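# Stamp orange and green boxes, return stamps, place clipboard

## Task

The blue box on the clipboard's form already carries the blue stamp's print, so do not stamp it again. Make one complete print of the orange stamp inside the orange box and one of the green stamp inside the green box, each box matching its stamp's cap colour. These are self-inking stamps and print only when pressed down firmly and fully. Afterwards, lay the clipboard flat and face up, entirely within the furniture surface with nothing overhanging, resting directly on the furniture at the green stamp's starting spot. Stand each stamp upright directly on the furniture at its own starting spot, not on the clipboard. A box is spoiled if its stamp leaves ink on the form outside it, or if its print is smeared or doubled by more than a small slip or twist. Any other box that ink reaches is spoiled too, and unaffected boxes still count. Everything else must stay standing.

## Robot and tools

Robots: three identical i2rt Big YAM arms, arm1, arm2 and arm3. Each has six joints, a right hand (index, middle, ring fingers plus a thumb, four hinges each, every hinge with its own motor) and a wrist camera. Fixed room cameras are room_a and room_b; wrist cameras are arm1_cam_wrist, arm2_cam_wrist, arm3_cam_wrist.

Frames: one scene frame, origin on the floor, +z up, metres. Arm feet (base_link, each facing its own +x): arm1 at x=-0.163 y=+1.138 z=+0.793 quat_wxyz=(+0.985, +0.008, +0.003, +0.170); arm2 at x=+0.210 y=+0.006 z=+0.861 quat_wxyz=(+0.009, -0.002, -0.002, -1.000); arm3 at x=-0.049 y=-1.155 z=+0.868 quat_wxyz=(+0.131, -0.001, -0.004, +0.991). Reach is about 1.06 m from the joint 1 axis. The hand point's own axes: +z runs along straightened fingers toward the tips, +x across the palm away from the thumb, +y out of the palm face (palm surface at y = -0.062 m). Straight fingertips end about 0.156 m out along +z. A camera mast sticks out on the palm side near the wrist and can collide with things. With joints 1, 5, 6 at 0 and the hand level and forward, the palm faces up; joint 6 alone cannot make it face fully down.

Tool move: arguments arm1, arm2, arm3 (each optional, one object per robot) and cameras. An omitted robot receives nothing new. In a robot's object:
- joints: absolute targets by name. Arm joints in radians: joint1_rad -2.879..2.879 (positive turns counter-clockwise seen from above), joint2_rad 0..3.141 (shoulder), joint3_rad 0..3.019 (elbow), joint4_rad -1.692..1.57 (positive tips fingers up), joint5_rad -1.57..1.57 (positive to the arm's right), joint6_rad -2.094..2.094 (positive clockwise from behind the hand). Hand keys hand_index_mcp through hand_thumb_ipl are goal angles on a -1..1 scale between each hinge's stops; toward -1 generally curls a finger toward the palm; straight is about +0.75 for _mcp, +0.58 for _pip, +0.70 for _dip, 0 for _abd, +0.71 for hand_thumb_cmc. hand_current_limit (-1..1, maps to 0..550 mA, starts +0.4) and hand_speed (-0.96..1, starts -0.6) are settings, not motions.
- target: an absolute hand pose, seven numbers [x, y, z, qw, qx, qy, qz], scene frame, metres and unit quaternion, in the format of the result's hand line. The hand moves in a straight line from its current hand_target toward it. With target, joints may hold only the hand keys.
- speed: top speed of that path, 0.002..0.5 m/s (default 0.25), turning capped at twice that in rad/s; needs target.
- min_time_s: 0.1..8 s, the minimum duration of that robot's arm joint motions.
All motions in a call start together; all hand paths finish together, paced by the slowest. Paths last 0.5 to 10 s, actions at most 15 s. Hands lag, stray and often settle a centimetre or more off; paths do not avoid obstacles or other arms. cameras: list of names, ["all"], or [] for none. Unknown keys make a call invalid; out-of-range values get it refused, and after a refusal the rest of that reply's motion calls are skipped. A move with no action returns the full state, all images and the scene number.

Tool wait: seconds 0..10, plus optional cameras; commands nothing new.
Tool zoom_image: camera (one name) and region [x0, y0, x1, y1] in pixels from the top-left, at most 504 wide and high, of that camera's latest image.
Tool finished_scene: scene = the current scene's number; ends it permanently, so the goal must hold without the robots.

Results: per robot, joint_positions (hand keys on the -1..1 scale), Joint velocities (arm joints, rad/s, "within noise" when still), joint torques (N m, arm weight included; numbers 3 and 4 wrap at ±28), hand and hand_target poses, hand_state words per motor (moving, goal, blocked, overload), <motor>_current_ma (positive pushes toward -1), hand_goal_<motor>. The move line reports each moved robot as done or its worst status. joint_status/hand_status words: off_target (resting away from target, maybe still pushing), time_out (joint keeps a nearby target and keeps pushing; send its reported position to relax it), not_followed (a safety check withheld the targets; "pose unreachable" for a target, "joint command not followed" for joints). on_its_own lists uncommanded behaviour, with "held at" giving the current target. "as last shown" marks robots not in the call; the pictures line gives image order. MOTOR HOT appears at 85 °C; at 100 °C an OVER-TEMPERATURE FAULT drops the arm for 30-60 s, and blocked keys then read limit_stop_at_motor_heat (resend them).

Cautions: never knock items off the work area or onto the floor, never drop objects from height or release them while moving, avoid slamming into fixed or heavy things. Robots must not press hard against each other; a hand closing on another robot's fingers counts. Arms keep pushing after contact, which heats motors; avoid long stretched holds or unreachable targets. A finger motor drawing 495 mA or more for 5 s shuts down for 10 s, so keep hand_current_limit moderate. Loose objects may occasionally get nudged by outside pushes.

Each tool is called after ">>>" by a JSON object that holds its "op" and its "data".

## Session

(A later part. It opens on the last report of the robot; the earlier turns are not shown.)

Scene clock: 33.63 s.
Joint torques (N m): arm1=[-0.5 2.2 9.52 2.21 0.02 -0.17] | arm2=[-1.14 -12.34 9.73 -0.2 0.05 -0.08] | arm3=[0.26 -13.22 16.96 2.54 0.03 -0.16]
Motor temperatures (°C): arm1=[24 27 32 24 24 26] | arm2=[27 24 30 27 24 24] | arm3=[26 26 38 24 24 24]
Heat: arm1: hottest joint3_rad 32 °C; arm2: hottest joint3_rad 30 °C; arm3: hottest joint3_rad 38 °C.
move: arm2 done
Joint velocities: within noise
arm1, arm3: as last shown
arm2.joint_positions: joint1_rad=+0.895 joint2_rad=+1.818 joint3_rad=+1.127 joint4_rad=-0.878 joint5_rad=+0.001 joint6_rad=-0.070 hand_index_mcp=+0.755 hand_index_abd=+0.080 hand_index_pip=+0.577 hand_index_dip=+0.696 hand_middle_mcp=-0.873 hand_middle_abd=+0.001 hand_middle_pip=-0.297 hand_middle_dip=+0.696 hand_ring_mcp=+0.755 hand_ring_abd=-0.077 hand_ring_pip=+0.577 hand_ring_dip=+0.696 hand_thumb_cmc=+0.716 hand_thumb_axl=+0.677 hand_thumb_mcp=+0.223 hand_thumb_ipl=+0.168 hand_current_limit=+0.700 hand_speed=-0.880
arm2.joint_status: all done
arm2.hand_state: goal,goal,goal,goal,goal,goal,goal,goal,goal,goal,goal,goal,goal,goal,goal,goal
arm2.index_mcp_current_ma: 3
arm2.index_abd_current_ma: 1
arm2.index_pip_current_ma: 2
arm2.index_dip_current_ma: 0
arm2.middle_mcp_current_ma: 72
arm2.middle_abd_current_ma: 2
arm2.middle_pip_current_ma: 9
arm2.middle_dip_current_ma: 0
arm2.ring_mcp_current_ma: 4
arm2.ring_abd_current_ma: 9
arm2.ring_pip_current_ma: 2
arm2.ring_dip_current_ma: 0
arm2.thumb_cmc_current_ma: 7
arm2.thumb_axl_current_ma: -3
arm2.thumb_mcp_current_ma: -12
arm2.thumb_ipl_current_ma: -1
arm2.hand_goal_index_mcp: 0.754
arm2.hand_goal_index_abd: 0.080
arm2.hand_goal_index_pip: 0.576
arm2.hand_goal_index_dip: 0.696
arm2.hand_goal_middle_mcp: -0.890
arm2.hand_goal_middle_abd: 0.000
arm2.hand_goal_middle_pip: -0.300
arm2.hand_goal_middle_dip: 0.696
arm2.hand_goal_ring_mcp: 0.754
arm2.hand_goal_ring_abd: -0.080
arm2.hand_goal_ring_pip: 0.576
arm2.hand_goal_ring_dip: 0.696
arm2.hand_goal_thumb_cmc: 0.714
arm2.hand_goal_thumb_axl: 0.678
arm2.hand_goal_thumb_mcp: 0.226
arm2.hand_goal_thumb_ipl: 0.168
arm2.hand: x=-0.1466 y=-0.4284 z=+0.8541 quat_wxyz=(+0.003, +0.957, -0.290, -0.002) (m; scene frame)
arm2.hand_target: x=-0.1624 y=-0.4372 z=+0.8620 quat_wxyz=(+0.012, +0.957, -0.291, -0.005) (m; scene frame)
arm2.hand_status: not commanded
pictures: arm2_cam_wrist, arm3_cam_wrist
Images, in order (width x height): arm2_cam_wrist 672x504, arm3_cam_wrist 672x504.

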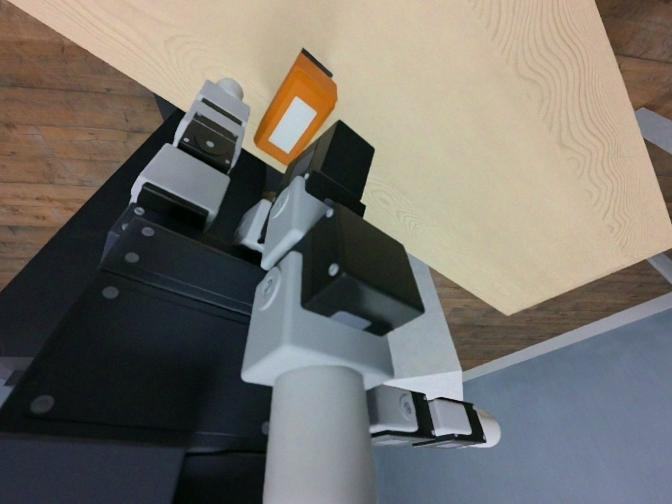

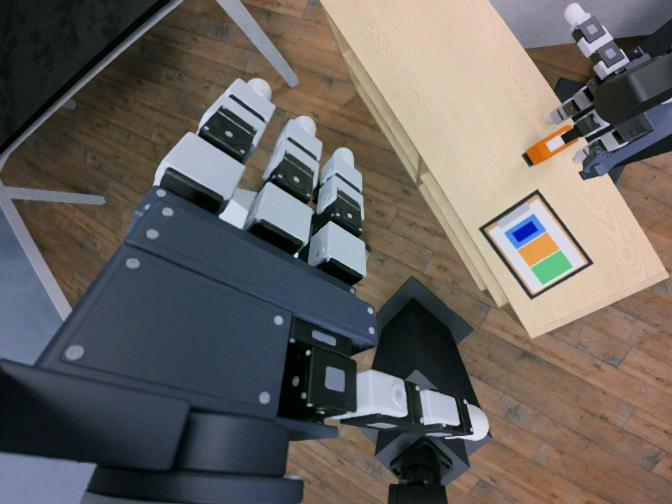

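>>> {"op": "move", "data": {"arm2": {"joints": {"joint1_rad": 0.878, "joint2_rad": 1.906, "joint3_rad": 1.172, "joint4_rad": -0.795, "joint6_rad": -0.086}, "min_time_s": 2.0}, "cameras": ["arm2_cam_wrist", "arm3_cam_wrist"]}}

>>> {"op": "zoom_image", "data": {"camera": "arm3_cam_wrist", "region": [500, 60, 640, 200]}}

>>> {"op": "zoom_image", "data": {"camera": "arm2_cam_wrist", "region": [180, 20, 400, 180]}}

Scene clock: 37.07 s.
Joint torques (N m): arm1=[-0.5 2.2 9.54 2.22 0.02 -0.18] | arm2=[-1.2 -12.92 9.42 0.59 0.05 -0.08] | arm3=[0.21 -13.27 16.95 2.56 0.03 -0.15]
Motor temperatures (°C): arm1=[24 27 32 24 24 26] | arm2=[27 24 30 27 24 24] | arm3=[26 26 39 24 24 24]
Heat: arm1: hottest joint3_rad 32 °C; arm2: hottest joint3_rad 30 °C; arm3: hottest joint3_rad 39 °C.
move: arm2 done
Joint velocities: within noise
arm1, arm3: as last shown
arm2.joint_positions: joint1_rad=+0.893 joint2_rad=+1.892 joint3_rad=+1.127 joint4_rad=-0.807 joint5_rad=+0.001 joint6_rad=-0.074 hand_index_mcp=+0.755 hand_index_abd=+0.080 hand_index_pip=+0.577 hand_index_dip=+0.696 hand_middle_mcp=-0.873 hand_middle_abd=+0.001 hand_middle_pip=-0.297 hand_middle_dip=+0.696 hand_ring_mcp=+0.755 hand_ring_abd=-0.077 hand_ring_pip=+0.577 hand_ring_dip=+0.696 hand_thumb_cmc=+0.716 hand_thumb_axl=+0.677 hand_thumb_mcp=+0.223 hand_thumb_ipl=+0.168 hand_current_limit=+0.700 hand_speed=-0.880
arm2.joint_status: all done
arm2.hand_state: goal,goal,goal,goal,goal,goal,goal,goal,goal,goal,goal,goal,goal,goal,goal,goal
arm2.index_mcp_current_ma: 3
arm2.index_abd_current_ma: 1
arm2.index_pip_current_ma: 2
arm2.index_dip_current_ma: 0
arm2.middle_mcp_current_ma: 72
arm2.middle_abd_current_ma: 2
arm2.middle_pip_current_ma: 9
arm2.middle_dip_current_ma: 0
arm2.ring_mcp_current_ma: 3
arm2.ring_abd_current_ma: 9
arm2.ring_pip_current_ma: 2
arm2.ring_dip_current_ma: 0
arm2.thumb_cmc_current_ma: 7
arm2.thumb_axl_current_ma: -3
arm2.thumb_mcp_current_ma: -12
arm2.thumb_ipl_current_ma: -1
arm2.hand_goal_index_mcp: 0.754
arm2.hand_goal_index_abd: 0.080
arm2.hand_goal_index_pip: 0.576
arm2.hand_goal_index_dip: 0.696
arm2.hand_goal_middle_mcp: -0.890
arm2.hand_goal_middle_abd: 0.000
arm2.hand_goal_middle_pip: -0.300
arm2.hand_goal_middle_dip: 0.696
arm2.hand_goal_ring_mcp: 0.754
arm2.hand_goal_ring_abd: -0.080
arm2.hand_goal_ring_pip: 0.576
arm2.hand_goal_ring_dip: 0.696
arm2.hand_goal_thumb_cmc: 0.714
arm2.hand_goal_thumb_axl: 0.678
arm2.hand_goal_thumb_mcp: 0.226
arm2.hand_goal_thumb_ipl: 0.168
arm2.hand: x=-0.1513 y=-0.4325 z=+0.8201 quat_wxyz=(+0.002, +0.957, -0.289, -0.001) (m; scene frame)
arm2.hand_target: x=-0.1713 y=-0.4463 z=+0.8301 quat_wxyz=(+0.022, +0.957, -0.290, -0.009) (m; scene frame)
arm2.hand_status: not commanded
pictures: arm2_cam_wrist, arm3_cam_wrist
Images, in order (width x height): arm2_cam_wrist 672x504, arm3_cam_wrist 672x504.

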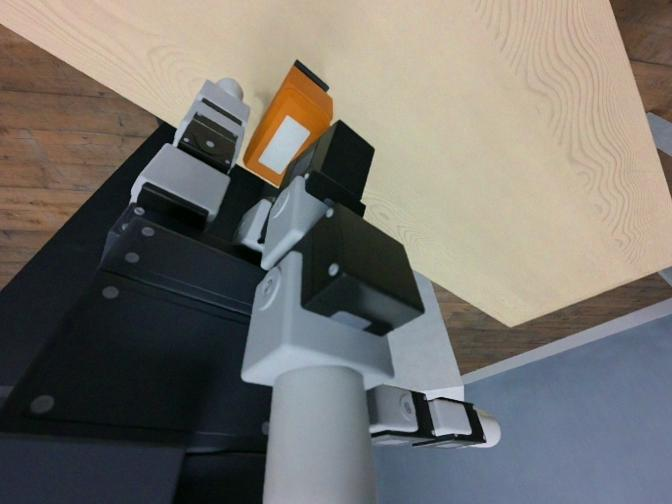

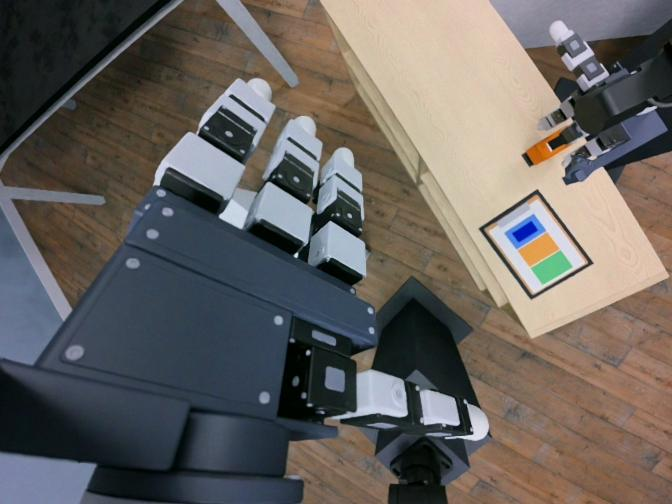

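Scaled by 3.600 from the camera's 672x504 image, which has a finer 960x720 frame.

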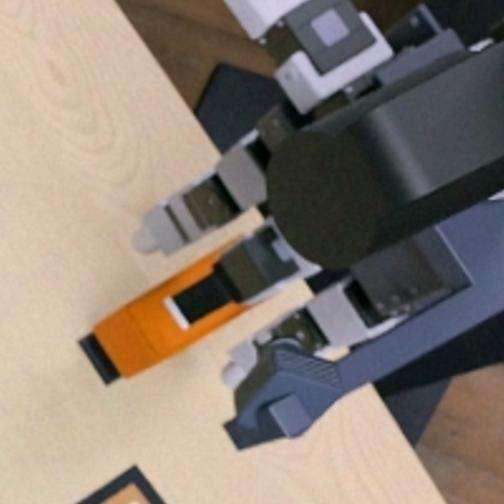

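Scaled by 2.291 from the camera's 672x504 image, which has a finer 960x720 frame.

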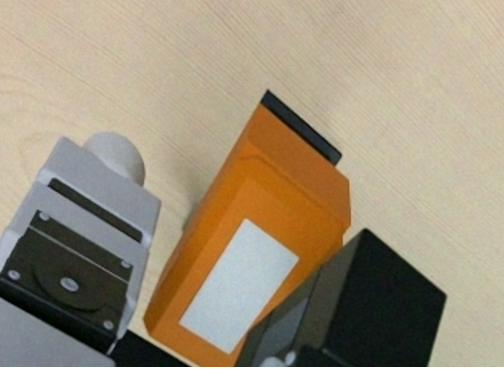

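>>> {"op": "move", "data": {"arm2": {"joints": {"hand_index_abd": -0.15, "hand_ring_abd": 0.15, "hand_speed": -0.93}}, "cameras": ["arm3_cam_wrist"]}}

>>> {"op": "zoom_image", "data": {"camera": "arm3_cam_wrist", "region": [500, 60, 640, 200]}}

Scene clock: 38.53 s.
Joint torques (N m): arm1=[-0.56 2.2 9.52 2.22 0.02 -0.18] | arm2=[-1.08 -12.81 9.42 0.59 0.05 -0.08] | arm3=[0.21 -13.27 16.96 2.55 0.03 -0.15]
Motor temperatures (°C): arm1=[24 27 32 24 24 26] | arm2=[27 24 30 27 24 24] | arm3=[26 26 39 24 24 24]
Heat: arm1: hottest joint3_rad 32 °C; arm2: hottest joint3_rad 30 °C; arm3: hottest joint3_rad 39 °C.
move: arm2 done
Joint velocities: within noise
arm1, arm3: as last shown
arm2.joint_positions: joint1_rad=+0.891 joint2_rad=+1.892 joint3_rad=+1.127 joint4_rad=-0.807 joint5_rad=+0.001 joint6_rad=-0.074 hand_index_mcp=+0.754 hand_index_abd=-0.132 hand_index_pip=+0.577 hand_index_dip=+0.696 hand_middle_mcp=-0.873 hand_middle_abd=+0.001 hand_middle_pip=-0.297 hand_middle_dip=+0.696 hand_ring_mcp=+0.755 hand_ring_abd=+0.142 hand_ring_pip=+0.577 hand_ring_dip=+0.696 hand_thumb_cmc=+0.716 hand_thumb_axl=+0.677 hand_thumb_mcp=+0.223 hand_thumb_ipl=+0.168 hand_current_limit=+0.700 hand_speed=-0.930
arm2.joint_status: all done
arm2.hand_state: goal,goal,goal,goal,goal,goal,goal,goal,goal,goal,goal,goal,goal,goal,goal,goal
arm2.index_mcp_current_ma: 1
arm2.index_abd_current_ma: 62
arm2.index_pip_current_ma: 2
arm2.index_dip_current_ma: 0
arm2.middle_mcp_current_ma: 72
arm2.middle_abd_current_ma: 2
arm2.middle_pip_current_ma: 9
arm2.middle_dip_current_ma: 0
arm2.ring_mcp_current_ma: 3
arm2.ring_abd_current_ma: -26
arm2.ring_pip_current_ma: 2
arm2.ring_dip_current_ma: 0
arm2.thumb_cmc_current_ma: 7
arm2.thumb_axl_current_ma: -3
arm2.thumb_mcp_current_ma: -12
arm2.thumb_ipl_current_ma: -1
arm2.hand_goal_index_mcp: 0.754
arm2.hand_goal_index_abd: -0.150
arm2.hand_goal_index_pip: 0.576
arm2.hand_goal_index_dip: 0.696
arm2.hand_goal_middle_mcp: -0.890
arm2.hand_goal_middle_abd: 0.000
arm2.hand_goal_middle_pip: -0.300
arm2.hand_goal_middle_dip: 0.696
arm2.hand_goal_ring_mcp: 0.754
arm2.hand_goal_ring_abd: 0.150
arm2.hand_goal_ring_pip: 0.576
arm2.hand_goal_ring_dip: 0.696
arm2.hand_goal_thumb_cmc: 0.714
arm2.hand_goal_thumb_axl: 0.678
arm2.hand_goal_thumb_mcp: 0.226
arm2.hand_goal_thumb_ipl: 0.168
arm2.hand: x=-0.1521 y=-0.4318 z=+0.8201 quat_wxyz=(+0.002, +0.957, -0.290, -0.001) (m; scene frame)
arm2.hand_target: x=-0.1713 y=-0.4464 z=+0.8301 quat_wxyz=(+0.022, +0.957, -0.290, -0.009) (m; scene frame)
arm2.hand_status: not commanded
pictures: arm3_cam_wrist
Images, in order (width x height): arm3_cam_wrist 672x504.

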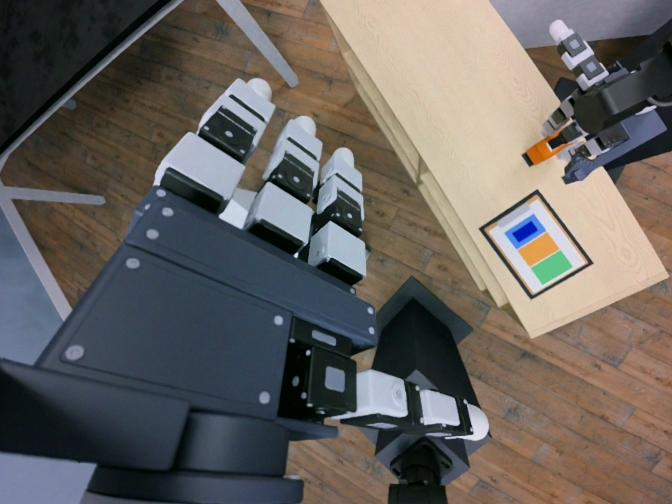

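Scaled by 3.600 from the camera's 672x504 image, which has a finer 960x720 frame.

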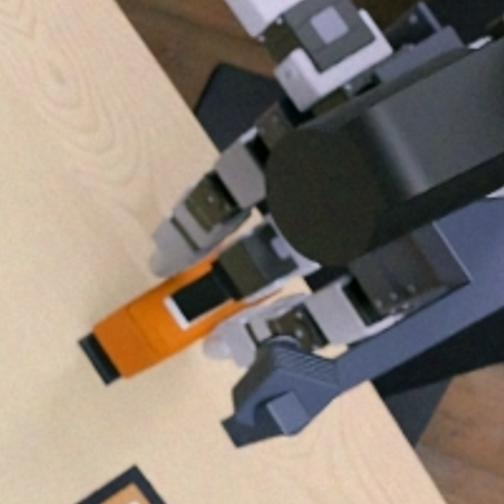

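>>> {"op": "move", "data": {"arm2": {"joints": {"hand_index_abd": -0.22, "hand_ring_abd": 0.23}}, "cameras": []}}

>>> {"op": "move", "data": {"arm2": {"joints": {"hand_index_abd": -0.30, "hand_ring_abd": 0.29}}, "cameras": ["arm2_cam_wrist"]}}

Scene clock: 39.33 s.
Joint torques (N m): arm1=[-0.5 2.2 9.54 2.18 0.02 -0.18] | arm2=[-1.03 -12.86 9.42 0.61 0.05 -0.08] | arm3=[0.21 -13.27 16.96 2.54 0.03 -0.16]
Motor temperatures (°C): arm1=[24 27 32 24 24 26] | arm2=[27 24 30 27 24 24] | arm3=[26 26 39 24 24 24]
Heat: arm1: hottest joint3_rad 32 °C; arm2: hottest joint3_rad 30 °C; arm3: hottest joint3_rad 39 °C.
move: arm2 off_target
Joint velocities: within noise
arm1.joint_positions: joint1_rad=+0.489 joint2_rad=+0.629 joint3_rad=+1.427 joint4_rad=-1.426 joint5_rad=-0.106 joint6_rad=+1.194 hand_index_mcp=+0.754 hand_index_abd=+0.080 hand_index_pip=+0.577 hand_index_dip=+0.696 hand_middle_mcp=-0.881 hand_middle_abd=+0.001 hand_middle_pip=-0.298 hand_middle_dip=+0.696 hand_ring_mcp=+0.754 hand_ring_abd=-0.068 hand_ring_pip=+0.577 hand_ring_dip=+0.696 hand_thumb_cmc=+0.714 hand_thumb_axl=+0.677 hand_thumb_mcp=+0.225 hand_thumb_ipl=+0.168 hand_current_limit=+0.700 hand_speed=-0.880
arm1.joint_status: not commanded
arm1.hand_state: goal,goal,goal,goal,goal,goal,goal,goal,goal,goal,goal,goal,goal,goal,goal,goal
arm1.index_mcp_current_ma: 0
arm1.index_abd_current_ma: 0
arm1.index_pip_current_ma: 0
arm1.index_dip_current_ma: 0
arm1.middle_mcp_current_ma: 10
arm1.middle_abd_current_ma: 0
arm1.middle_pip_current_ma: 1
arm1.middle_dip_current_ma: 0
arm1.ring_mcp_current_ma: 0
arm1.ring_abd_current_ma: 11
arm1.ring_pip_current_ma: 0
arm1.ring_dip_current_ma: 0
arm1.thumb_cmc_current_ma: 0
arm1.thumb_axl_current_ma: 0
arm1.thumb_mcp_current_ma: 0
arm1.thumb_ipl_current_ma: 0
arm1.hand_goal_index_mcp: 0.754
arm1.hand_goal_index_abd: 0.080
arm1.hand_goal_index_pip: 0.576
arm1.hand_goal_index_dip: 0.696
arm1.hand_goal_middle_mcp: -0.890
arm1.hand_goal_middle_abd: 0.000
arm1.hand_goal_middle_pip: -0.300
arm1.hand_goal_middle_dip: 0.696
arm1.hand_goal_ring_mcp: 0.754
arm1.hand_goal_ring_abd: -0.080
arm1.hand_goal_ring_pip: 0.576
arm1.hand_goal_ring_dip: 0.696
arm1.hand_goal_thumb_cmc: 0.714
arm1.hand_goal_thumb_axl: 0.678
arm1.hand_goal_thumb_mcp: 0.226
arm1.hand_goal_thumb_ipl: 0.168
arm1.hand: x=+0.0504 y=+1.2573 z=+1.3325 quat_wxyz=(-0.155, +0.719, +0.521, +0.432) (m; scene frame)
arm1.hand_target: x=+0.0476 y=+1.2580 z=+1.3424 quat_wxyz=(-0.160, +0.712, +0.523, +0.441) (m; scene frame)
arm1.hand_status: not commanded
arm2.joint_positions: joint1_rad=+0.891 joint2_rad=+1.892 joint3_rad=+1.127 joint4_rad=-0.807 joint5_rad=+0.001 joint6_rad=-0.074 hand_index_mcp=+0.754 hand_index_abd=-0.138 hand_index_pip=+0.577 hand_index_dip=+0.696 hand_middle_mcp=-0.873 hand_middle_abd=+0.001 hand_middle_pip=-0.297 hand_middle_dip=+0.696 hand_ring_mcp=+0.755 hand_ring_abd=+0.150 hand_ring_pip=+0.577 hand_ring_dip=+0.696 hand_thumb_cmc=+0.716 hand_thumb_axl=+0.677 hand_thumb_mcp=+0.223 hand_thumb_ipl=+0.168 hand_current_limit=+0.700 hand_speed=-0.930
arm2.joint_status: hand_index_abd off_target (ended at -0.138, target -0.220); hand_ring_abd off_target (ended at +0.150, target +0.230)
arm2.hand_state: goal,blocked,goal,goal,goal,goal,goal,goal,goal,blocked,goal,goal,goal,goal,goal,goal
arm2.index_mcp_current_ma: 1
arm2.index_abd_current_ma: 317
arm2.index_pip_current_ma: 2
arm2.index_dip_current_ma: 0
arm2.middle_mcp_current_ma: 72
arm2.middle_abd_current_ma: 2
arm2.middle_pip_current_ma: 9
arm2.middle_dip_current_ma: 0
arm2.ring_mcp_current_ma: 3
arm2.ring_abd_current_ma: -310
arm2.ring_pip_current_ma: 2
arm2.ring_dip_current_ma: 0
arm2.thumb_cmc_current_ma: 7
arm2.thumb_axl_current_ma: -3
arm2.thumb_mcp_current_ma: -12
arm2.thumb_ipl_current_ma: -1
arm2.hand_goal_index_mcp: 0.754
arm2.hand_goal_index_abd: -0.220
arm2.hand_goal_index_pip: 0.576
arm2.hand_goal_index_dip: 0.696
arm2.hand_goal_middle_mcp: -0.890
arm2.hand_goal_middle_abd: 0.000
arm2.hand_goal_middle_pip: -0.300
arm2.hand_goal_middle_dip: 0.696
arm2.hand_goal_ring_mcp: 0.754
arm2.hand_goal_ring_abd: 0.230
arm2.hand_goal_ring_pip: 0.576
arm2.hand_goal_ring_dip: 0.696
arm2.hand_goal_thumb_cmc: 0.714
arm2.hand_goal_thumb_axl: 0.678
arm2.hand_goal_thumb_mcp: 0.226
arm2.hand_goal_thumb_ipl: 0.168
arm2.hand: x=-0.1521 y=-0.4318 z=+0.8201 quat_wxyz=(+0.002, +0.957, -0.290, -0.001) (m; scene frame)
arm2.hand_target: x=-0.1713 y=-0.4464 z=+0.8302 quat_wxyz=(+0.022, +0.957, -0.290, -0.009) (m; scene frame)
arm2.hand_status: not commanded
arm3: as last shown
pictures: none
No camera images: "cameras" was empty.

Scene clock: 39.83 s.
Joint torques (N m): arm1=[-0.44 2.2 9.54 2.18 0.02 -0.18] | arm2=[-1.03 -12.86 9.42 0.59 0.05 -0.08] | arm3=[0.21 -13.27 16.95 2.56 0.04 -0.16]
Motor temperatures (°C): arm1=[24 27 32 24 24 26] | arm2=[27 24 30 27 24 24] | arm3=[26 26 39 24 24 24]
Heat: arm1: hottest joint3_rad 32 °C; arm2: hottest joint3_rad 30 °C; arm3: hottest joint3_rad 39 °C.
move: arm2 off_target
Joint velocities: within noise
arm1, arm3: as last shown
arm2.joint_positions: joint1_rad=+0.891 joint2_rad=+1.892 joint3_rad=+1.127 joint4_rad=-0.807 joint5_rad=+0.001 joint6_rad=-0.074 hand_index_mcp=+0.754 hand_index_abd=-0.138 hand_index_pip=+0.577 hand_index_dip=+0.696 hand_middle_mcp=-0.873 hand_middle_abd=+0.001 hand_middle_pip=-0.297 hand_middle_dip=+0.696 hand_ring_mcp=+0.755 hand_ring_abd=+0.156 hand_ring_pip=+0.577 hand_ring_dip=+0.696 hand_thumb_cmc=+0.716 hand_thumb_axl=+0.677 hand_thumb_mcp=+0.223 hand_thumb_ipl=+0.168 hand_current_limit=+0.700 hand_speed=-0.930
arm2.joint_status: hand_index_abd off_target (ended at -0.138, target -0.300); hand_ring_abd off_target (ended at +0.156, target +0.290)
arm2.hand_state: goal,blocked,goal,goal,goal,goal,goal,goal,goal,blocked,goal,goal,goal,goal,goal,goal
arm2.index_mcp_current_ma: 1
arm2.index_abd_current_ma: 468
arm2.index_pip_current_ma: 2
arm2.index_dip_current_ma: 0
arm2.middle_mcp_current_ma: 72
arm2.middle_abd_current_ma: 2
arm2.middle_pip_current_ma: 9
arm2.middle_dip_current_ma: 0
arm2.ring_mcp_current_ma: 3
arm2.ring_abd_current_ma: -467
arm2.ring_pip_current_ma: 2
arm2.ring_dip_current_ma: 0
arm2.thumb_cmc_current_ma: 7
arm2.thumb_axl_current_ma: -3
arm2.thumb_mcp_current_ma: -12
arm2.thumb_ipl_current_ma: -1
arm2.hand_goal_index_mcp: 0.754
arm2.hand_goal_index_abd: -0.300
arm2.hand_goal_index_pip: 0.576
arm2.hand_goal_index_dip: 0.696
arm2.hand_goal_middle_mcp: -0.890
arm2.hand_goal_middle_abd: 0.000
arm2.hand_goal_middle_pip: -0.300
arm2.hand_goal_middle_dip: 0.696
arm2.hand_goal_ring_mcp: 0.754
arm2.hand_goal_ring_abd: 0.290
arm2.hand_goal_ring_pip: 0.576
arm2.hand_goal_ring_dip: 0.696
arm2.hand_goal_thumb_cmc: 0.714
arm2.hand_goal_thumb_axl: 0.678
arm2.hand_goal_thumb_mcp: 0.226
arm2.hand_goal_thumb_ipl: 0.168
arm2.hand: x=-0.1521 y=-0.4318 z=+0.8201 quat_wxyz=(+0.002, +0.957, -0.290, -0.001) (m; scene frame)
arm2.hand_target: x=-0.1713 y=-0.4464 z=+0.8302 quat_wxyz=(+0.022, +0.957, -0.290, -0.009) (m; scene frame)
arm2.hand_status: not commanded
pictures: arm2_cam_wrist
Images, in order (width x height): arm2_cam_wrist 672x504.

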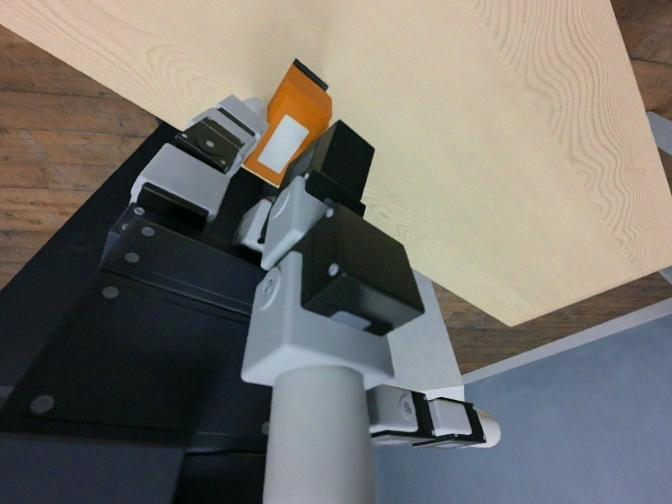

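>>> {"op": "zoom_image", "data": {"camera": "arm3_cam_wrist", "region": [470, 180, 610, 310]}}

This scene's latest camera images include none from arm3_cam_wrist. They are from: arm2_cam_wrist. arm3_cam_wrist's image comes with the result of a call that names it in "cameras".

>>> {"op": "move", "data": {"arm2": {"joints": {"joint2_rad": 1.740, "joint3_rad": 1.231, "joint4_rad": -1.010}, "min_time_s": 2.2}, "cameras": ["arm2_cam_wrist", "arm3_cam_wrist"]}}

>>> {"op": "zoom_image", "data": {"camera": "arm3_cam_wrist", "region": [470, 180, 610, 310]}}

Scene clock: 44.13 s.
Joint torques (N m): arm1=[-0.62 2.14 9.55 2.19 0.02 -0.18] | arm2=[-1.03 -14.1 10.44 -0.2 0.06 -0.08] | arm3=[0.21 -13.27 16.96 2.55 0.03 -0.15]
Motor temperatures (°C): arm1=[24 27 32 24 24 26] | arm2=[27 25 31 27 24 24] | arm3=[26 26 39 24 24 24]
Heat: arm1: hottest joint3_rad 32 °C; arm2: hottest joint3_rad 31 °C; arm3: hottest joint3_rad 39 °C.
move: arm2 done
Joint velocities: within noise
arm1, arm3: as last shown
arm2.joint_positions: joint1_rad=+0.891 joint2_rad=+1.752 joint3_rad=+1.186 joint4_rad=-1.000 joint5_rad=+0.000 joint6_rad=-0.074 hand_index_mcp=+0.754 hand_index_abd=-0.294 hand_index_pip=+0.577 hand_index_dip=+0.696 hand_middle_mcp=-0.873 hand_middle_abd=+0.001 hand_middle_pip=-0.297 hand_middle_dip=+0.696 hand_ring_mcp=+0.755 hand_ring_abd=+0.285 hand_ring_pip=+0.577 hand_ring_dip=+0.696 hand_thumb_cmc=+0.716 hand_thumb_axl=+0.677 hand_thumb_mcp=+0.223 hand_thumb_ipl=+0.168 hand_current_limit=+0.700 hand_speed=-0.930
arm2.joint_status: all done
arm2.hand_state: goal,goal,goal,goal,goal,goal,goal,goal,goal,goal,goal,goal,goal,goal,goal,goal
arm2.index_mcp_current_ma: 1
arm2.index_abd_current_ma: 19
arm2.index_pip_current_ma: 2
arm2.index_dip_current_ma: 0
arm2.middle_mcp_current_ma: 72
arm2.middle_abd_current_ma: 2
arm2.middle_pip_current_ma: 9
arm2.middle_dip_current_ma: 0
arm2.ring_mcp_current_ma: 3
arm2.ring_abd_current_ma: -17
arm2.ring_pip_current_ma: 2
arm2.ring_dip_current_ma: 0
arm2.thumb_cmc_current_ma: 7
arm2.thumb_axl_current_ma: -3
arm2.thumb_mcp_current_ma: -12
arm2.thumb_ipl_current_ma: -1
arm2.hand_goal_index_mcp: 0.754
arm2.hand_goal_index_abd: -0.300
arm2.hand_goal_index_pip: 0.576
arm2.hand_goal_index_dip: 0.696
arm2.hand_goal_middle_mcp: -0.890
arm2.hand_goal_middle_abd: 0.000
arm2.hand_goal_middle_pip: -0.300
arm2.hand_goal_middle_dip: 0.696
arm2.hand_goal_ring_mcp: 0.754
arm2.hand_goal_ring_abd: 0.290
arm2.hand_goal_ring_pip: 0.576
arm2.hand_goal_ring_dip: 0.696
arm2.hand_goal_thumb_cmc: 0.714
arm2.hand_goal_thumb_axl: 0.678
arm2.hand_goal_thumb_mcp: 0.226
arm2.hand_goal_thumb_ipl: 0.168
arm2.on_its_own: hand_index_abd moved -0.156 to your old target -0.300; hand_ring_abd moved +0.129 to your old target +0.290
arm2.hand: x=-0.1513 y=-0.4310 z=+0.9028 quat_wxyz=(+0.005, +0.957, -0.290, -0.002) (m; scene frame)
arm2.hand_target: x=-0.1674 y=-0.4416 z=+0.9274 quat_wxyz=(+0.027, +0.957, -0.290, -0.011) (m; scene frame)
arm2.hand_status: not commanded
pictures: arm2_cam_wrist, arm3_cam_wrist
Images, in order (width x height): arm2_cam_wrist 672x504, arm3_cam_wrist 672x504.

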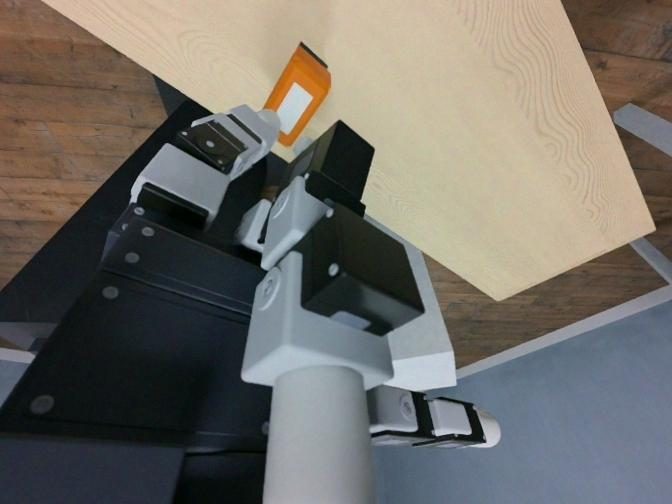

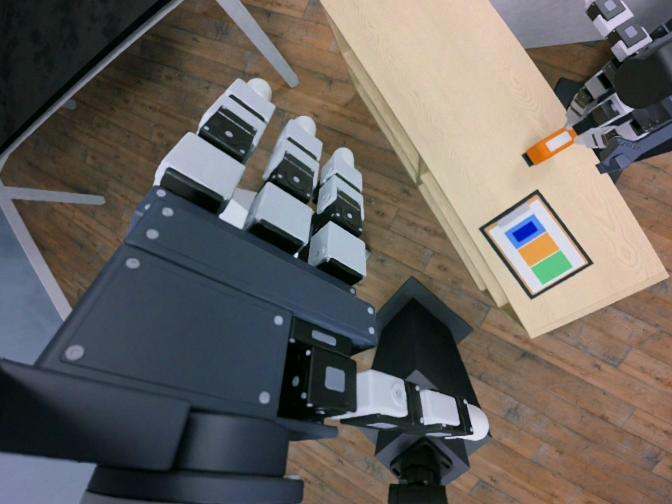

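Scaled by 3.600 from the camera's 672x504 image, which has a finer 960x720 frame.

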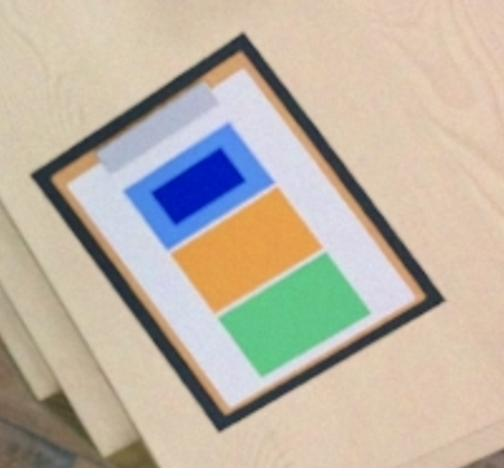

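>>> {"op": "zoom_image", "data": {"camera": "arm3_cam_wrist", "region": [500, 60, 640, 200]}}

>>> {"op": "zoom_image", "data": {"camera": "arm2_cam_wrist", "region": [180, 20, 400, 180]}}

Scaled by 3.600 from the camera's 672x504 image, which has a finer 960x720 frame.

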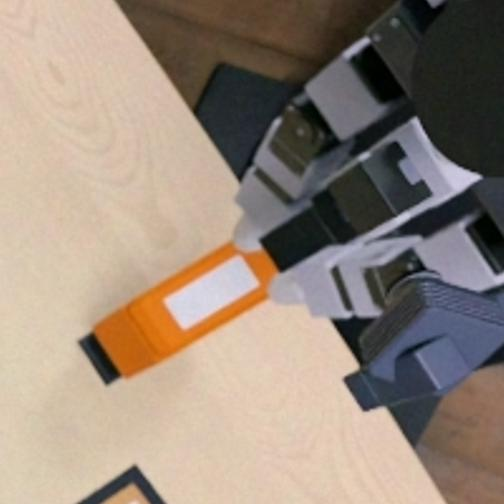

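Scaled by 2.291 from the camera's 672x504 image, which has a finer 960x720 frame.

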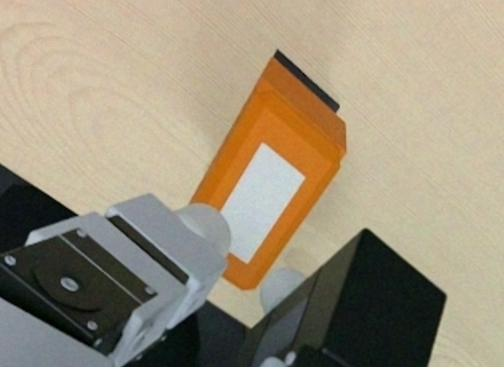

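>>> {"op": "move", "data": {"arm2": {"joints": {"hand_index_abd": 0.08, "hand_ring_abd": -0.06}}, "cameras": []}}

>>> {"op": "move", "data": {"arm2": {"joints": {"joint2_rad": 1.860, "joint3_rad": 1.125, "joint4_rad": -0.835}, "min_time_s": 1.8}, "cameras": ["arm2_cam_wrist", "arm3_cam_wrist"]}}

>>> {"op": "zoom_image", "data": {"camera": "arm3_cam_wrist", "region": [500, 60, 640, 200]}}

Scene clock: 47.60 s.
Joint torques (N m): arm1=[-0.5 2.14 9.52 2.21 0.03 -0.17] | arm2=[-1.03 -14.1 10.44 -0.2 0.06 -0.08] | arm3=[0.26 -13.33 16.96 2.55 0.04 -0.16]
Motor temperatures (°C): arm1=[24 26 32 24 24 26] | arm2=[27 25 31 27 24 24] | arm3=[26 26 39 24 24 24]
Heat: arm1: hottest joint3_rad 32 °C; arm2: hottest joint3_rad 31 °C; arm3: hottest joint3_rad 39 °C.
move: arm2 done
Joint velocities: within noise
arm1, arm3: as last shown
arm2.joint_positions: joint1_rad=+0.891 joint2_rad=+1.752 joint3_rad=+1.186 joint4_rad=-1.000 joint5_rad=+0.000 joint6_rad=-0.074 hand_index_mcp=+0.754 hand_index_abd=+0.076 hand_index_pip=+0.577 hand_index_dip=+0.696 hand_middle_mcp=-0.873 hand_middle_abd=+0.001 hand_middle_pip=-0.297 hand_middle_dip=+0.696 hand_ring_mcp=+0.755 hand_ring_abd=-0.056 hand_ring_pip=+0.577 hand_ring_dip=+0.696 hand_thumb_cmc=+0.716 hand_thumb_axl=+0.677 hand_thumb_mcp=+0.223 hand_thumb_ipl=+0.168 hand_current_limit=+0.700 hand_speed=-0.930
arm2.joint_status: all done
arm2.hand_state: goal,goal,goal,goal,goal,goal,goal,goal,goal,goal,goal,goal,goal,goal,goal,goal
arm2.index_mcp_current_ma: 1
arm2.index_abd_current_ma: -11
arm2.index_pip_current_ma: 2
arm2.index_dip_current_ma: 0
arm2.middle_mcp_current_ma: 72
arm2.middle_abd_current_ma: 2
arm2.middle_pip_current_ma: 9
arm2.middle_dip_current_ma: 0
arm2.ring_mcp_current_ma: 3
arm2.ring_abd_current_ma: 11
arm2.ring_pip_current_ma: 2
arm2.ring_dip_current_ma: 0
arm2.thumb_cmc_current_ma: 7
arm2.thumb_axl_current_ma: -3
arm2.thumb_mcp_current_ma: -12
arm2.thumb_ipl_current_ma: -1
arm2.hand_goal_index_mcp: 0.754
arm2.hand_goal_index_abd: 0.080
arm2.hand_goal_index_pip: 0.576
arm2.hand_goal_index_dip: 0.696
arm2.hand_goal_middle_mcp: -0.890
arm2.hand_goal_middle_abd: 0.000
arm2.hand_goal_middle_pip: -0.300
arm2.hand_goal_middle_dip: 0.696
arm2.hand_goal_ring_mcp: 0.754
arm2.hand_goal_ring_abd: -0.060
arm2.hand_goal_ring_pip: 0.576
arm2.hand_goal_ring_dip: 0.696
arm2.hand_goal_thumb_cmc: 0.714
arm2.hand_goal_thumb_axl: 0.678
arm2.hand_goal_thumb_mcp: 0.226
arm2.hand_goal_thumb_ipl: 0.168
arm2.hand: x=-0.1513 y=-0.4310 z=+0.9028 quat_wxyz=(+0.005, +0.957, -0.290, -0.002) (m; scene frame)
arm2.hand_target: x=-0.1674 y=-0.4416 z=+0.9274 quat_wxyz=(+0.027, +0.957, -0.290, -0.011) (m; scene frame)
arm2.hand_status: not commanded
pictures: none
No camera images: "cameras" was empty.

Scene clock: 49.73 s.
Joint torques (N m): arm1=[-0.62 2.14 9.52 2.18 0.03 -0.18] | arm2=[-1.08 -12.86 5.74 0.61 0.06 -0.07] | arm3=[0.21 -13.22 16.95 2.54 0.04 -0.15]
Motor temperatures (°C): arm1=[24 26 32 24 24 26] | arm2=[27 25 31 27 24 24] | arm3=[26 26 40 24 24 24]
Heat: arm1: hottest joint3_rad 32 °C; arm2: hottest joint3_rad 31 °C; arm3: hottest joint3_rad 40 °C.
move: arm2 done
Joint velocities: within noise
arm1: as last shown
arm2.joint_positions: joint1_rad=+0.891 joint2_rad=+1.848 joint3_rad=+1.130 joint4_rad=-0.847 joint5_rad=+0.000 joint6_rad=-0.074 hand_index_mcp=+0.754 hand_index_abd=+0.076 hand_index_pip=+0.577 hand_index_dip=+0.696 hand_middle_mcp=-0.873 hand_middle_abd=+0.001 hand_middle_pip=-0.297 hand_middle_dip=+0.696 hand_ring_mcp=+0.755 hand_ring_abd=-0.056 hand_ring_pip=+0.577 hand_ring_dip=+0.696 hand_thumb_cmc=+0.716 hand_thumb_axl=+0.677 hand_thumb_mcp=+0.223 hand_thumb_ipl=+0.168 hand_current_limit=+0.700 hand_speed=-0.930
arm2.joint_status: all done
arm2.hand_state: goal,goal,goal,goal,goal,goal,goal,goal,goal,goal,goal,goal,goal,goal,goal,goal
arm2.index_mcp_current_ma: 1
arm2.index_abd_current_ma: -11
arm2.index_pip_current_ma: 2
arm2.index_dip_current_ma: 0
arm2.middle_mcp_current_ma: 72
arm2.middle_abd_current_ma: 2
arm2.middle_pip_current_ma: 9
arm2.middle_dip_current_ma: 0
arm2.ring_mcp_current_ma: 3
arm2.ring_abd_current_ma: 11
arm2.ring_pip_current_ma: 2
arm2.ring_dip_current_ma: 0
arm2.thumb_cmc_current_ma: 7
arm2.thumb_axl_current_ma: -3
arm2.thumb_mcp_current_ma: -12
arm2.thumb_ipl_current_ma: -1
arm2.hand_goal_index_mcp: 0.754
arm2.hand_goal_index_abd: 0.080
arm2.hand_goal_index_pip: 0.576
arm2.hand_goal_index_dip: 0.696
arm2.hand_goal_middle_mcp: -0.890
arm2.hand_goal_middle_abd: 0.000
arm2.hand_goal_middle_pip: -0.300
arm2.hand_goal_middle_dip: 0.696
arm2.hand_goal_ring_mcp: 0.754
arm2.hand_goal_ring_abd: -0.060
arm2.hand_goal_ring_pip: 0.576
arm2.hand_goal_ring_dip: 0.696
arm2.hand_goal_thumb_cmc: 0.714
arm2.hand_goal_thumb_axl: 0.678
arm2.hand_goal_thumb_mcp: 0.226
arm2.hand_goal_thumb_ipl: 0.168
arm2.hand: x=-0.1511 y=-0.4307 z=+0.8415 quat_wxyz=(+0.005, +0.957, -0.290, -0.002) (m; scene frame)
arm2.hand_target: x=-0.1551 y=-0.4262 z=+0.8345 quat_wxyz=(+0.003, +0.957, -0.290, -0.001) (m; scene frame)
arm2.hand_status: not commanded
arm3.joint_positions: joint1_rad=-0.649 joint2_rad=+1.340 joint3_rad=+1.579 joint4_rad=-1.005 joint5_rad=+0.001 joint6_rad=+1.052 hand_index_mcp=+0.755 hand_index_abd=+0.000 hand_index_pip=+0.577 hand_index_dip=+0.696 hand_middle_mcp=+0.755 hand_middle_abd=+0.000 hand_middle_pip=+0.577 hand_middle_dip=+0.696 hand_ring_mcp=+0.755 hand_ring_abd=+0.000 hand_ring_pip=+0.577 hand_ring_dip=+0.696 hand_thumb_cmc=+0.715 hand_thumb_axl=+0.677 hand_thumb_mcp=+0.225 hand_thumb_ipl=+0.168 hand_current_limit=+0.700 hand_speed=-0.880
arm3.joint_status: not commanded
arm3.hand_state: goal,goal,goal,goal,goal,goal,goal,goal,goal,goal,goal,goal,goal,goal,goal,goal
arm3.index_mcp_current_ma: 2
arm3.index_abd_current_ma: 0
arm3.index_pip_current_ma: 1
arm3.index_dip_current_ma: 0
arm3.middle_mcp_current_ma: 2
arm3.middle_abd_current_ma: 0
arm3.middle_pip_current_ma: 1
arm3.middle_dip_current_ma: 0
arm3.ring_mcp_current_ma: 2
arm3.ring_abd_current_ma: 1
arm3.ring_pip_current_ma: 1
arm3.ring_dip_current_ma: 0
arm3.thumb_cmc_current_ma: 2
arm3.thumb_axl_current_ma: -1
arm3.thumb_mcp_current_ma: -2
arm3.thumb_ipl_current_ma: -1
arm3.hand_goal_index_mcp: 0.754
arm3.hand_goal_index_abd: 0.000
arm3.hand_goal_index_pip: 0.576
arm3.hand_goal_index_dip: 0.696
arm3.hand_goal_middle_mcp: 0.754
arm3.hand_goal_middle_abd: 0.000
arm3.hand_goal_middle_pip: 0.576
arm3.hand_goal_middle_dip: 0.696
arm3.hand_goal_ring_mcp: 0.754
arm3.hand_goal_ring_abd: 0.000
arm3.hand_goal_ring_pip: 0.576
arm3.hand_goal_ring_dip: 0.696
arm3.hand_goal_thumb_cmc: 0.714
arm3.hand_goal_thumb_axl: 0.678
arm3.hand_goal_thumb_mcp: 0.226
arm3.hand_goal_thumb_ipl: 0.168
arm3.hand: x=-0.3292 y=-0.6581 z=+1.3204 quat_wxyz=(-0.294, +0.178, +0.902, +0.261) (m; scene frame)
arm3.hand_target: x=-0.3345 y=-0.6510 z=+1.3524 quat_wxyz=(-0.317, +0.172, +0.889, +0.283) (m; scene frame)
arm3.hand_status: not commanded
pictures: arm2_cam_wrist, arm3_cam_wrist
Images, in order (width x height): arm2_cam_wrist 672x504, arm3_cam_wrist 672x504.

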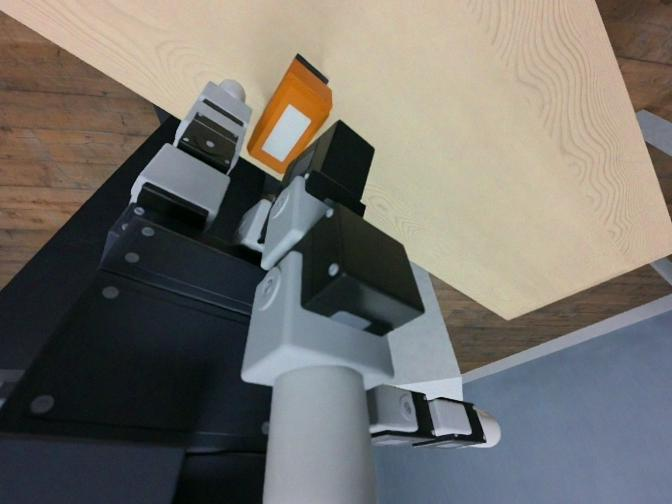

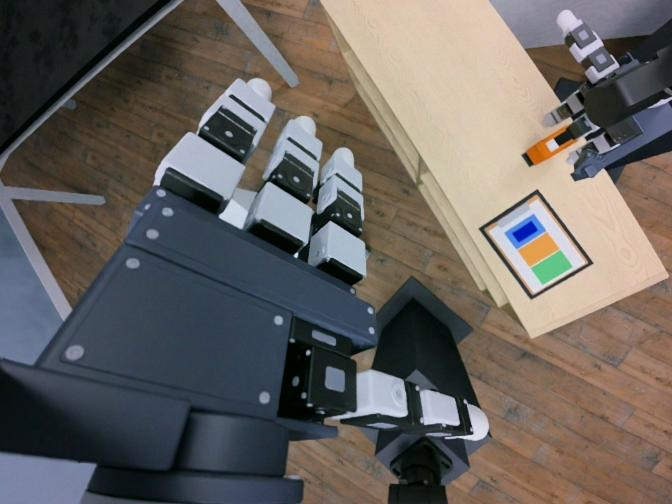

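Scaled by 3.600 from the camera's 672x504 image, which has a finer 960x720 frame.

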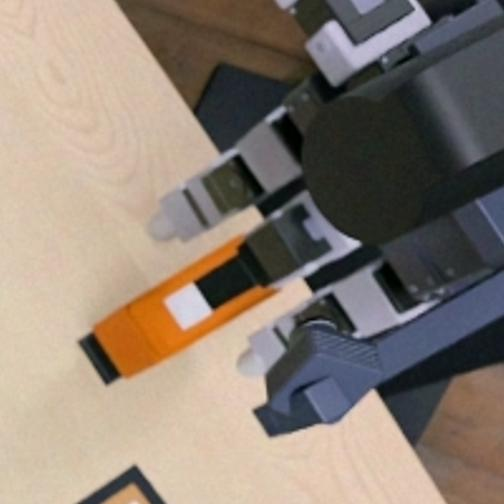

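>>> {"op": "move", "data": {"arm2": {"joints": {"joint1_rad": 0.878, "joint2_rad": 1.944, "joint3_rad": 1.093, "joint4_rad": -0.7255, "joint6_rad": -0.086}, "min_time_s": 2.5}, "cameras": ["arm2_cam_wrist", "arm3_cam_wrist"]}}

Scene clock: 53.57 s.
Joint torques (N m): arm1=[-0.62 2.14 9.54 2.19 0.02 -0.18] | arm2=[-1.08 -12.92 5 0.61 0.06 -0.08] | arm3=[0.21 -13.22 16.94 2.56 0.03 -0.15]
Motor temperatures (°C): arm1=[24 26 33 24 24 26] | arm2=[27 25 31 27 24 24] | arm3=[26 26 40 24 24 24]
Heat: arm1: hottest joint3_rad 33 °C; arm2: hottest joint3_rad 31 °C; arm3: hottest joint3_rad 40 °C.
move: arm2 done
Joint velocities: within noise
arm1, arm3: as last shown
arm2.joint_positions: joint1_rad=+0.891 joint2_rad=+1.930 joint3_rad=+1.099 joint4_rad=-0.738 joint5_rad=+0.000 joint6_rad=-0.074 hand_index_mcp=+0.754 hand_index_abd=+0.076 hand_index_pip=+0.577 hand_index_dip=+0.696 hand_middle_mcp=-0.873 hand_middle_abd=+0.001 hand_middle_pip=-0.297 hand_middle_dip=+0.696 hand_ring_mcp=+0.755 hand_ring_abd=-0.056 hand_ring_pip=+0.577 hand_ring_dip=+0.696 hand_thumb_cmc=+0.716 hand_thumb_axl=+0.677 hand_thumb_mcp=+0.223 hand_thumb_ipl=+0.168 hand_current_limit=+0.700 hand_speed=-0.930
arm2.joint_status: all done
arm2.hand_state: goal,goal,goal,goal,goal,goal,goal,goal,goal,goal,goal,goal,goal,goal,goal,goal
arm2.index_mcp_current_ma: 1
arm2.index_abd_current_ma: -11
arm2.index_pip_current_ma: 2
arm2.index_dip_current_ma: 0
arm2.middle_mcp_current_ma: 72
arm2.middle_abd_current_ma: 2
arm2.middle_pip_current_ma: 9
arm2.middle_dip_current_ma: 0
arm2.ring_mcp_current_ma: 3
arm2.ring_abd_current_ma: 11
arm2.ring_pip_current_ma: 2
arm2.ring_dip_current_ma: 0
arm2.thumb_cmc_current_ma: 7
arm2.thumb_axl_current_ma: -3
arm2.thumb_mcp_current_ma: -12
arm2.thumb_ipl_current_ma: -1
arm2.hand_goal_index_mcp: 0.754
arm2.hand_goal_index_abd: 0.080
arm2.hand_goal_index_pip: 0.576
arm2.hand_goal_index_dip: 0.696
arm2.hand_goal_middle_mcp: -0.890
arm2.hand_goal_middle_abd: 0.000
arm2.hand_goal_middle_pip: -0.300
arm2.hand_goal_middle_dip: 0.696
arm2.hand_goal_ring_mcp: 0.754
arm2.hand_goal_ring_abd: -0.060
arm2.hand_goal_ring_pip: 0.576
arm2.hand_goal_ring_dip: 0.696
arm2.hand_goal_thumb_cmc: 0.714
arm2.hand_goal_thumb_axl: 0.678
arm2.hand_goal_thumb_mcp: 0.226
arm2.hand_goal_thumb_ipl: 0.168
arm2.hand: x=-0.1493 y=-0.4283 z=+0.7954 quat_wxyz=(+0.003, +0.957, -0.290, -0.002) (m; scene frame)
arm2.hand_target: x=-0.1522 y=-0.4223 z=+0.7868 quat_wxyz=(+0.000, +0.957, -0.290, +0.000) (m; scene frame)
arm2.hand_status: not commanded
pictures: arm2_cam_wrist, arm3_cam_wrist
Images, in order (width x height): arm2_cam_wrist 672x504, arm3_cam_wrist 672x504.

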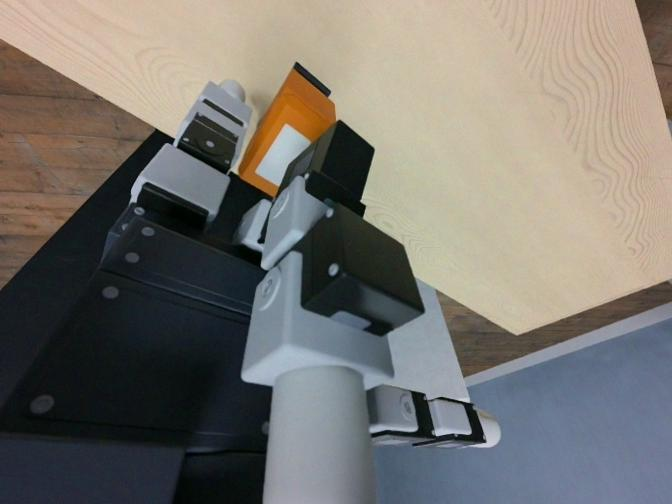

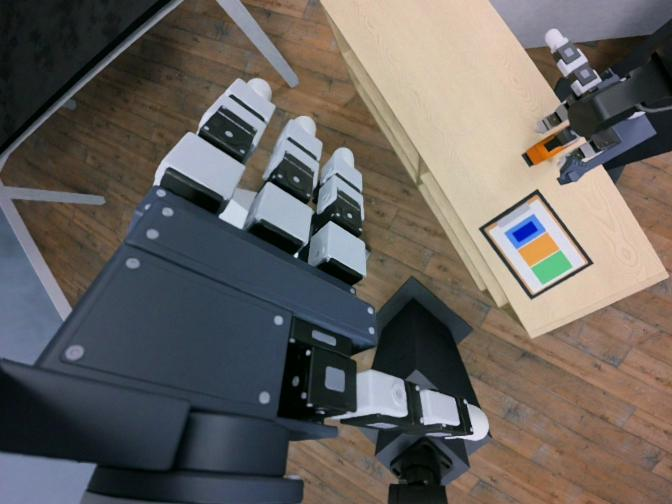

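>>> {"op": "move", "data": {"arm2": {"joints": {"hand_index_abd": -0.14, "hand_ring_abd": 0.14}}, "cameras": ["arm2_cam_wrist", "arm3_cam_wrist"]}}

>>> {"op": "zoom_image", "data": {"camera": "arm3_cam_wrist", "region": [500, 60, 640, 200]}}

Scene clock: 54.80 s.
Joint torques (N m): arm1=[-0.5 2.02 9.57 2.21 0.03 -0.18] | arm2=[-1.08 -12.92 5.01 0.61 0.06 -0.06] | arm3=[0.26 -13.22 16.96 2.56 0.04 -0.16]
Motor temperatures (°C): arm1=[24 26 33 24 24 26] | arm2=[27 25 31 27 24 24] | arm3=[26 26 40 24 24 24]
Heat: arm1: hottest joint3_rad 33 °C; arm2: hottest joint3_rad 31 °C; arm3: hottest joint3_rad 40 °C.
move: arm2 off_target
Joint velocities: within noise
arm1, arm3: as last shown
arm2.joint_positions: joint1_rad=+0.890 joint2_rad=+1.930 joint3_rad=+1.099 joint4_rad=-0.738 joint5_rad=+0.000 joint6_rad=-0.075 hand_index_mcp=+0.754 hand_index_abd=-0.082 hand_index_pip=+0.577 hand_index_dip=+0.696 hand_middle_mcp=-0.873 hand_middle_abd=+0.001 hand_middle_pip=-0.297 hand_middle_dip=+0.696 hand_ring_mcp=+0.754 hand_ring_abd=+0.105 hand_ring_pip=+0.577 hand_ring_dip=+0.696 hand_thumb_cmc=+0.716 hand_thumb_axl=+0.677 hand_thumb_mcp=+0.223 hand_thumb_ipl=+0.168 hand_current_limit=+0.700 hand_speed=-0.930
arm2.joint_status: hand_index_abd off_target (ended at -0.082, target -0.140); hand_ring_abd off_target (ended at +0.105, target +0.140)
arm2.hand_state: goal,blocked,goal,goal,goal,goal,goal,goal,goal,blocked,goal,goal,goal,goal,goal,goal
arm2.index_mcp_current_ma: 1
arm2.index_abd_current_ma: 219
arm2.index_pip_current_ma: 2
arm2.index_dip_current_ma: 0
arm2.middle_mcp_current_ma: 72
arm2.middle_abd_current_ma: 2
arm2.middle_pip_current_ma: 9
arm2.middle_dip_current_ma: 0
arm2.ring_mcp_current_ma: 2
arm2.ring_abd_current_ma: -125
arm2.ring_pip_current_ma: 2
arm2.ring_dip_current_ma: 0
arm2.thumb_cmc_current_ma: 7
arm2.thumb_axl_current_ma: -3
arm2.thumb_mcp_current_ma: -12
arm2.thumb_ipl_current_ma: -1
arm2.hand_goal_index_mcp: 0.754
arm2.hand_goal_index_abd: -0.140
arm2.hand_goal_index_pip: 0.576
arm2.hand_goal_index_dip: 0.696
arm2.hand_goal_middle_mcp: -0.890
arm2.hand_goal_middle_abd: 0.000
arm2.hand_goal_middle_pip: -0.300
arm2.hand_goal_middle_dip: 0.696
arm2.hand_goal_ring_mcp: 0.754
arm2.hand_goal_ring_abd: 0.140
arm2.hand_goal_ring_pip: 0.576
arm2.hand_goal_ring_dip: 0.696
arm2.hand_goal_thumb_cmc: 0.714
arm2.hand_goal_thumb_axl: 0.678
arm2.hand_goal_thumb_mcp: 0.226
arm2.hand_goal_thumb_ipl: 0.168
arm2.hand: x=-0.1494 y=-0.4283 z=+0.7954 quat_wxyz=(+0.003, +0.957, -0.289, -0.002) (m; scene frame)
arm2.hand_target: x=-0.1524 y=-0.4222 z=+0.7868 quat_wxyz=(+0.000, +0.957, -0.290, +0.000) (m; scene frame)
arm2.hand_status: not commanded
pictures: arm2_cam_wrist, arm3_cam_wrist
Images, in order (width x height): arm2_cam_wrist 672x504, arm3_cam_wrist 672x504.

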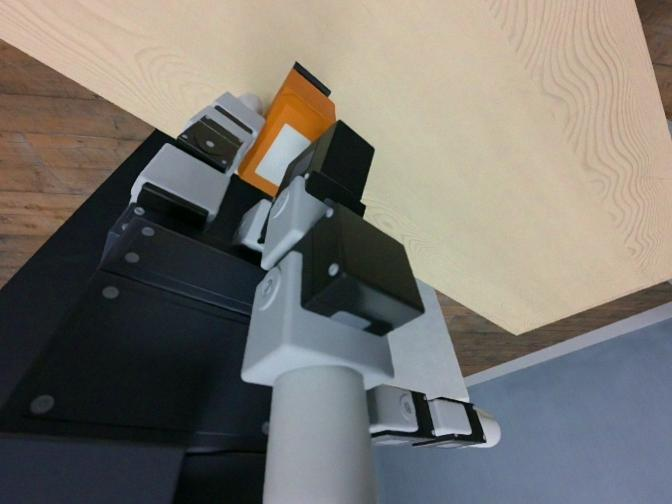

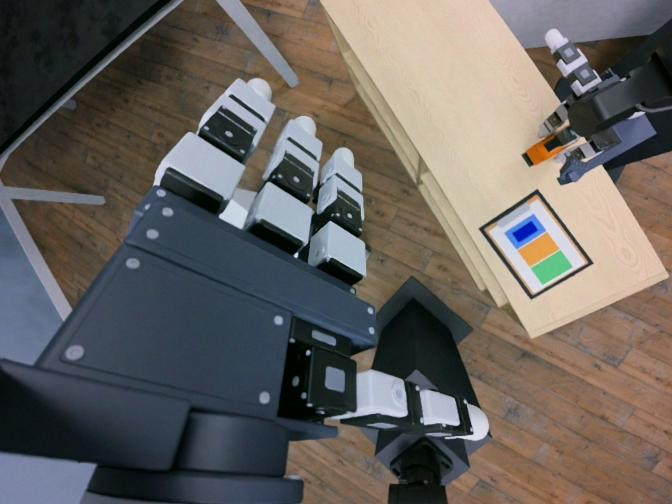

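Scaled by 3.600 from the camera's 672x504 image, which has a finer 960x720 frame.

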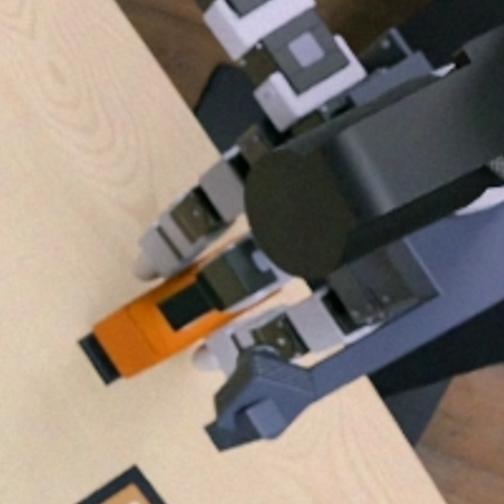

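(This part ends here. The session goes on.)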